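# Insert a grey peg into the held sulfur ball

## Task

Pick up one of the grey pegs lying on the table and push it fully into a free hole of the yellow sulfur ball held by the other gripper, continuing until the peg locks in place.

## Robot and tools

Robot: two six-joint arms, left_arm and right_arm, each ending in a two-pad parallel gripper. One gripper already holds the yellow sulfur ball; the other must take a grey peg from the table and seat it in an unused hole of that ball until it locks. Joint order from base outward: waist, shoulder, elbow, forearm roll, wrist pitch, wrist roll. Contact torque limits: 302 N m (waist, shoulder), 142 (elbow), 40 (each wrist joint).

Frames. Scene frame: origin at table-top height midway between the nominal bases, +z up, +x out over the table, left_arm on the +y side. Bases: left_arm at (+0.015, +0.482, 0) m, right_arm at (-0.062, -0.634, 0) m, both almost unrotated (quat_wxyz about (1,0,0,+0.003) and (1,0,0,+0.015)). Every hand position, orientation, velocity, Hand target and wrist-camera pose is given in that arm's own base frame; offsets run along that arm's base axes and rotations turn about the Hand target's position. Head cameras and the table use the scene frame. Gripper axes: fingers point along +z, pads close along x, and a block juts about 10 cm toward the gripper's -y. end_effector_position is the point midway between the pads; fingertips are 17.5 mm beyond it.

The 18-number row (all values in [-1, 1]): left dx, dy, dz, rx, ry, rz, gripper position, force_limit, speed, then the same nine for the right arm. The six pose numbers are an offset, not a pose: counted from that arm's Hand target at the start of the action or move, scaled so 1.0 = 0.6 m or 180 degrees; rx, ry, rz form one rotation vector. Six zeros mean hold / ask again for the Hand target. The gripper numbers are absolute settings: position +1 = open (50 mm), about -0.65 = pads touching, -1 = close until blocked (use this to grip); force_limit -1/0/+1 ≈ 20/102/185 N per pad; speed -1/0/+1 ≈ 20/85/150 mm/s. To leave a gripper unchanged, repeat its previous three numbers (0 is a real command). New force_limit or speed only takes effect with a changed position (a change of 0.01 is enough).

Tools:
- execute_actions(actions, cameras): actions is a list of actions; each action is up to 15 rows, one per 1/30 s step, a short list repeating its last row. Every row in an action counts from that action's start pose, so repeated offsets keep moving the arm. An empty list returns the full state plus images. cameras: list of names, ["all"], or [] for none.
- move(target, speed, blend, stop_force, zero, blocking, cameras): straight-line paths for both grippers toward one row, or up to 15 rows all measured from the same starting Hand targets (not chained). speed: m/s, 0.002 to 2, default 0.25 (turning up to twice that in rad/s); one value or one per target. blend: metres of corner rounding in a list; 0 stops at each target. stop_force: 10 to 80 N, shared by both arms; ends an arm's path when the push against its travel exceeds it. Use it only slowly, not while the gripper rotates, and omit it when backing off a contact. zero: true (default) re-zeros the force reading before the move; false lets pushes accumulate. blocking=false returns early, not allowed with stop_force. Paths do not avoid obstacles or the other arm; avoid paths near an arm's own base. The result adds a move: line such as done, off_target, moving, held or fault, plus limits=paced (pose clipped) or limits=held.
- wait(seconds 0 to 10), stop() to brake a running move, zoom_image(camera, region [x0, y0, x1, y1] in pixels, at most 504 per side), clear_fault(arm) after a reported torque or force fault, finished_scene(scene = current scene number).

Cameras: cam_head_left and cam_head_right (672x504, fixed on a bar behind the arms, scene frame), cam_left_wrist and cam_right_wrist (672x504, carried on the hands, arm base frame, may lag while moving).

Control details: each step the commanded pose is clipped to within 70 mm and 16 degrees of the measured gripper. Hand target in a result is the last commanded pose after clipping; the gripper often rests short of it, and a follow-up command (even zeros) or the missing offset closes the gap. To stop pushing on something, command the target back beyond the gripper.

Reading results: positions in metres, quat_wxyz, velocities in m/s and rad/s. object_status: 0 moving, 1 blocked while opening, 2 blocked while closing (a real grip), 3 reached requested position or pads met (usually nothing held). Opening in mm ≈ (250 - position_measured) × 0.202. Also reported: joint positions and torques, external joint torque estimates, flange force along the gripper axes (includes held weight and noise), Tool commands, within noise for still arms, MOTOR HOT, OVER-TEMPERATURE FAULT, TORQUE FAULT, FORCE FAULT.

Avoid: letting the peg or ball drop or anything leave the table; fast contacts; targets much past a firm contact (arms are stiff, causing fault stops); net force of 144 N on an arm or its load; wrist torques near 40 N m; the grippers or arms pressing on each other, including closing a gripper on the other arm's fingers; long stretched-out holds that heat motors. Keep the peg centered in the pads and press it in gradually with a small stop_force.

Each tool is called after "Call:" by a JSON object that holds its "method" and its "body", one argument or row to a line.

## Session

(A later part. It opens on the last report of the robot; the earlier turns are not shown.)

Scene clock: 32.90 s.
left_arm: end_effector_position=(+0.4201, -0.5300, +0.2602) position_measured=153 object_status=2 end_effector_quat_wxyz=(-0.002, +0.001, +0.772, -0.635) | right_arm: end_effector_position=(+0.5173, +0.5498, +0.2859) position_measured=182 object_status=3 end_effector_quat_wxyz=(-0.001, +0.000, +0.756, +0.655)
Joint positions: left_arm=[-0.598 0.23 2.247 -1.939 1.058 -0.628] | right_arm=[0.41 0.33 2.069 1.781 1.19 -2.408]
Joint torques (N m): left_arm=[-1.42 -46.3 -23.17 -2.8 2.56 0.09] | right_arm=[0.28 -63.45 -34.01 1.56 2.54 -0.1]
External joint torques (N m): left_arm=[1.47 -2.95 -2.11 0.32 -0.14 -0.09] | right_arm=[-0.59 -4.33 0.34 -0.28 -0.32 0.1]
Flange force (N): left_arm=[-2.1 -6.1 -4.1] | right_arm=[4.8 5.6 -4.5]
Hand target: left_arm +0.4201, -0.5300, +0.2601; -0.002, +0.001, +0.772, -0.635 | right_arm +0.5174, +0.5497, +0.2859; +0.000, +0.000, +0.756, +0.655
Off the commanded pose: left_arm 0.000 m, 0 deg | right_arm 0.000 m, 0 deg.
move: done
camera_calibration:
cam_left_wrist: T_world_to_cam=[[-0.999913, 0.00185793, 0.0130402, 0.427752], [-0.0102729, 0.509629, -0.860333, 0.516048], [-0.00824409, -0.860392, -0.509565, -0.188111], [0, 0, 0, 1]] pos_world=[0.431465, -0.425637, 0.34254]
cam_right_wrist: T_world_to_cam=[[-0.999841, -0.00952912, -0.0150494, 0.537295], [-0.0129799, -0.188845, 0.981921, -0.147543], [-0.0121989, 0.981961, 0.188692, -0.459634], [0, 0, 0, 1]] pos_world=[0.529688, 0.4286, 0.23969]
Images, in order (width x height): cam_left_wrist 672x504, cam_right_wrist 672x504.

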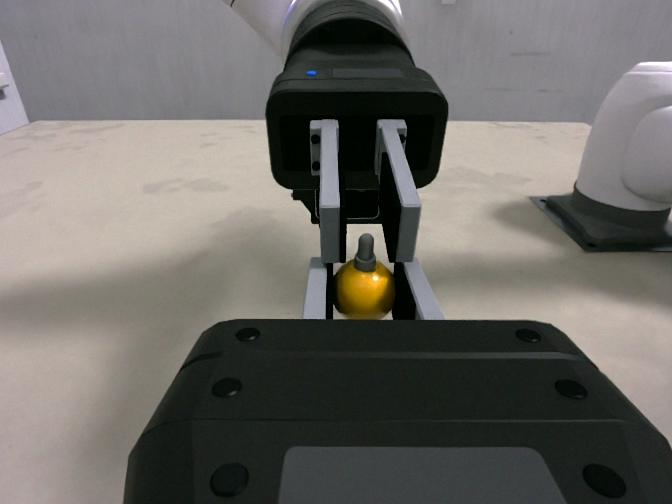

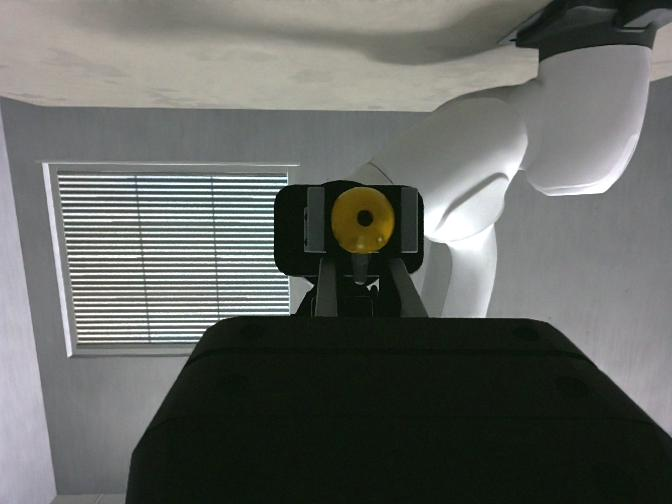

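Call:
{"method": "move", "body": {
  "target": [0,0,0,0,0,0,-1,1,-1,0,-0.066,0.0096,0,0,0,-0.2,0.8,-1],
  "speed": 0.1,
  "cameras": ["cam_left_wrist"]
}}

Call:
{"method": "zoom_image", "body": {
  "camera": "cam_left_wrist",
  "region": [320, 210, 410, 300]
}}

Scene clock: 34.13 s.
left_arm: end_effector_position=(+0.4201, -0.5300, +0.2601) position_measured=153 object_status=2 end_effector_quat_wxyz=(-0.002, +0.001, +0.772, -0.635) | right_arm: end_effector_position=(+0.5174, +0.5102, +0.2916) position_measured=182 object_status=3 end_effector_quat_wxyz=(+0.000, +0.000, +0.756, +0.655)
Joint positions: left_arm=[-0.598 0.23 2.247 -1.939 1.058 -0.628] | right_arm=[0.345 0.301 2.097 1.73 1.233 -2.399]
Joint torques (N m): left_arm=[-1.7 -46.02 -23.12 -2.83 2.56 0.14] | right_arm=[-0.8 -61.28 -34.81 1.82 2.54 -0.09]
External joint torques (N m): left_arm=[1.57 -3.28 -2.23 0.33 -0.13 -0.14] | right_arm=[1.04 -3.66 1.28 -0.4 -0.33 0.09]
Flange force (N): left_arm=[-2.1 -6.8 -4.5] | right_arm=[6.9 4.6 -1.8]
Hand target: left_arm +0.4201, -0.5300, +0.2601; -0.002, +0.001, +0.772, -0.635 | right_arm +0.5174, +0.5101, +0.2917; +0.000, +0.000, +0.756, +0.655
Off the commanded pose: left_arm 0.000 m, 0 deg | right_arm 0.000 m, 0 deg.
move: done
camera_calibration:
cam_left_wrist: T_world_to_cam=[[-0.999912, 0.00180575, 0.0131261, 0.4277], [-0.0103727, 0.509702, -0.860289, 0.516107], [-0.00824384, -0.860349, -0.509638, -0.188068], [0, 0, 0, 1]] pos_world=[0.431465, -0.425637, 0.34254]
Images, in order (width x height): cam_left_wrist 672x504.

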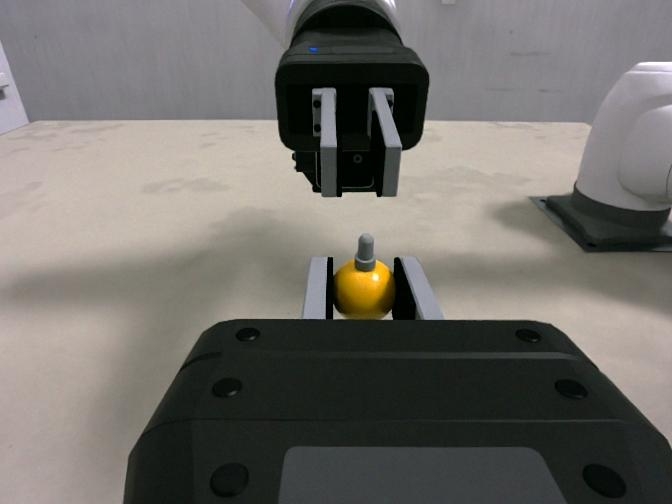

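Scaled by 5.600 from the camera's 672x504 image, which has a finer 960x720 frame.

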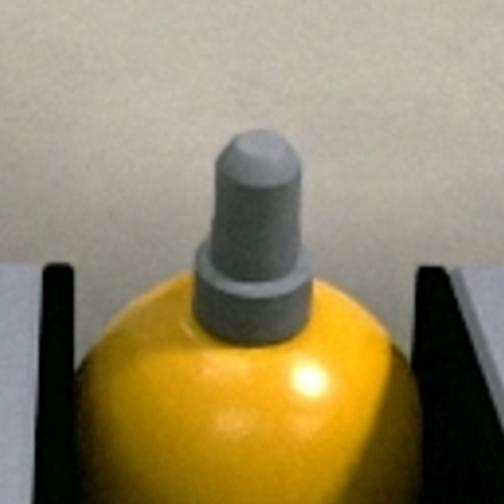

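Call:
{"method": "finished_scene", "body": {
  "scene": 2
}}

The scene is finished: the task was done.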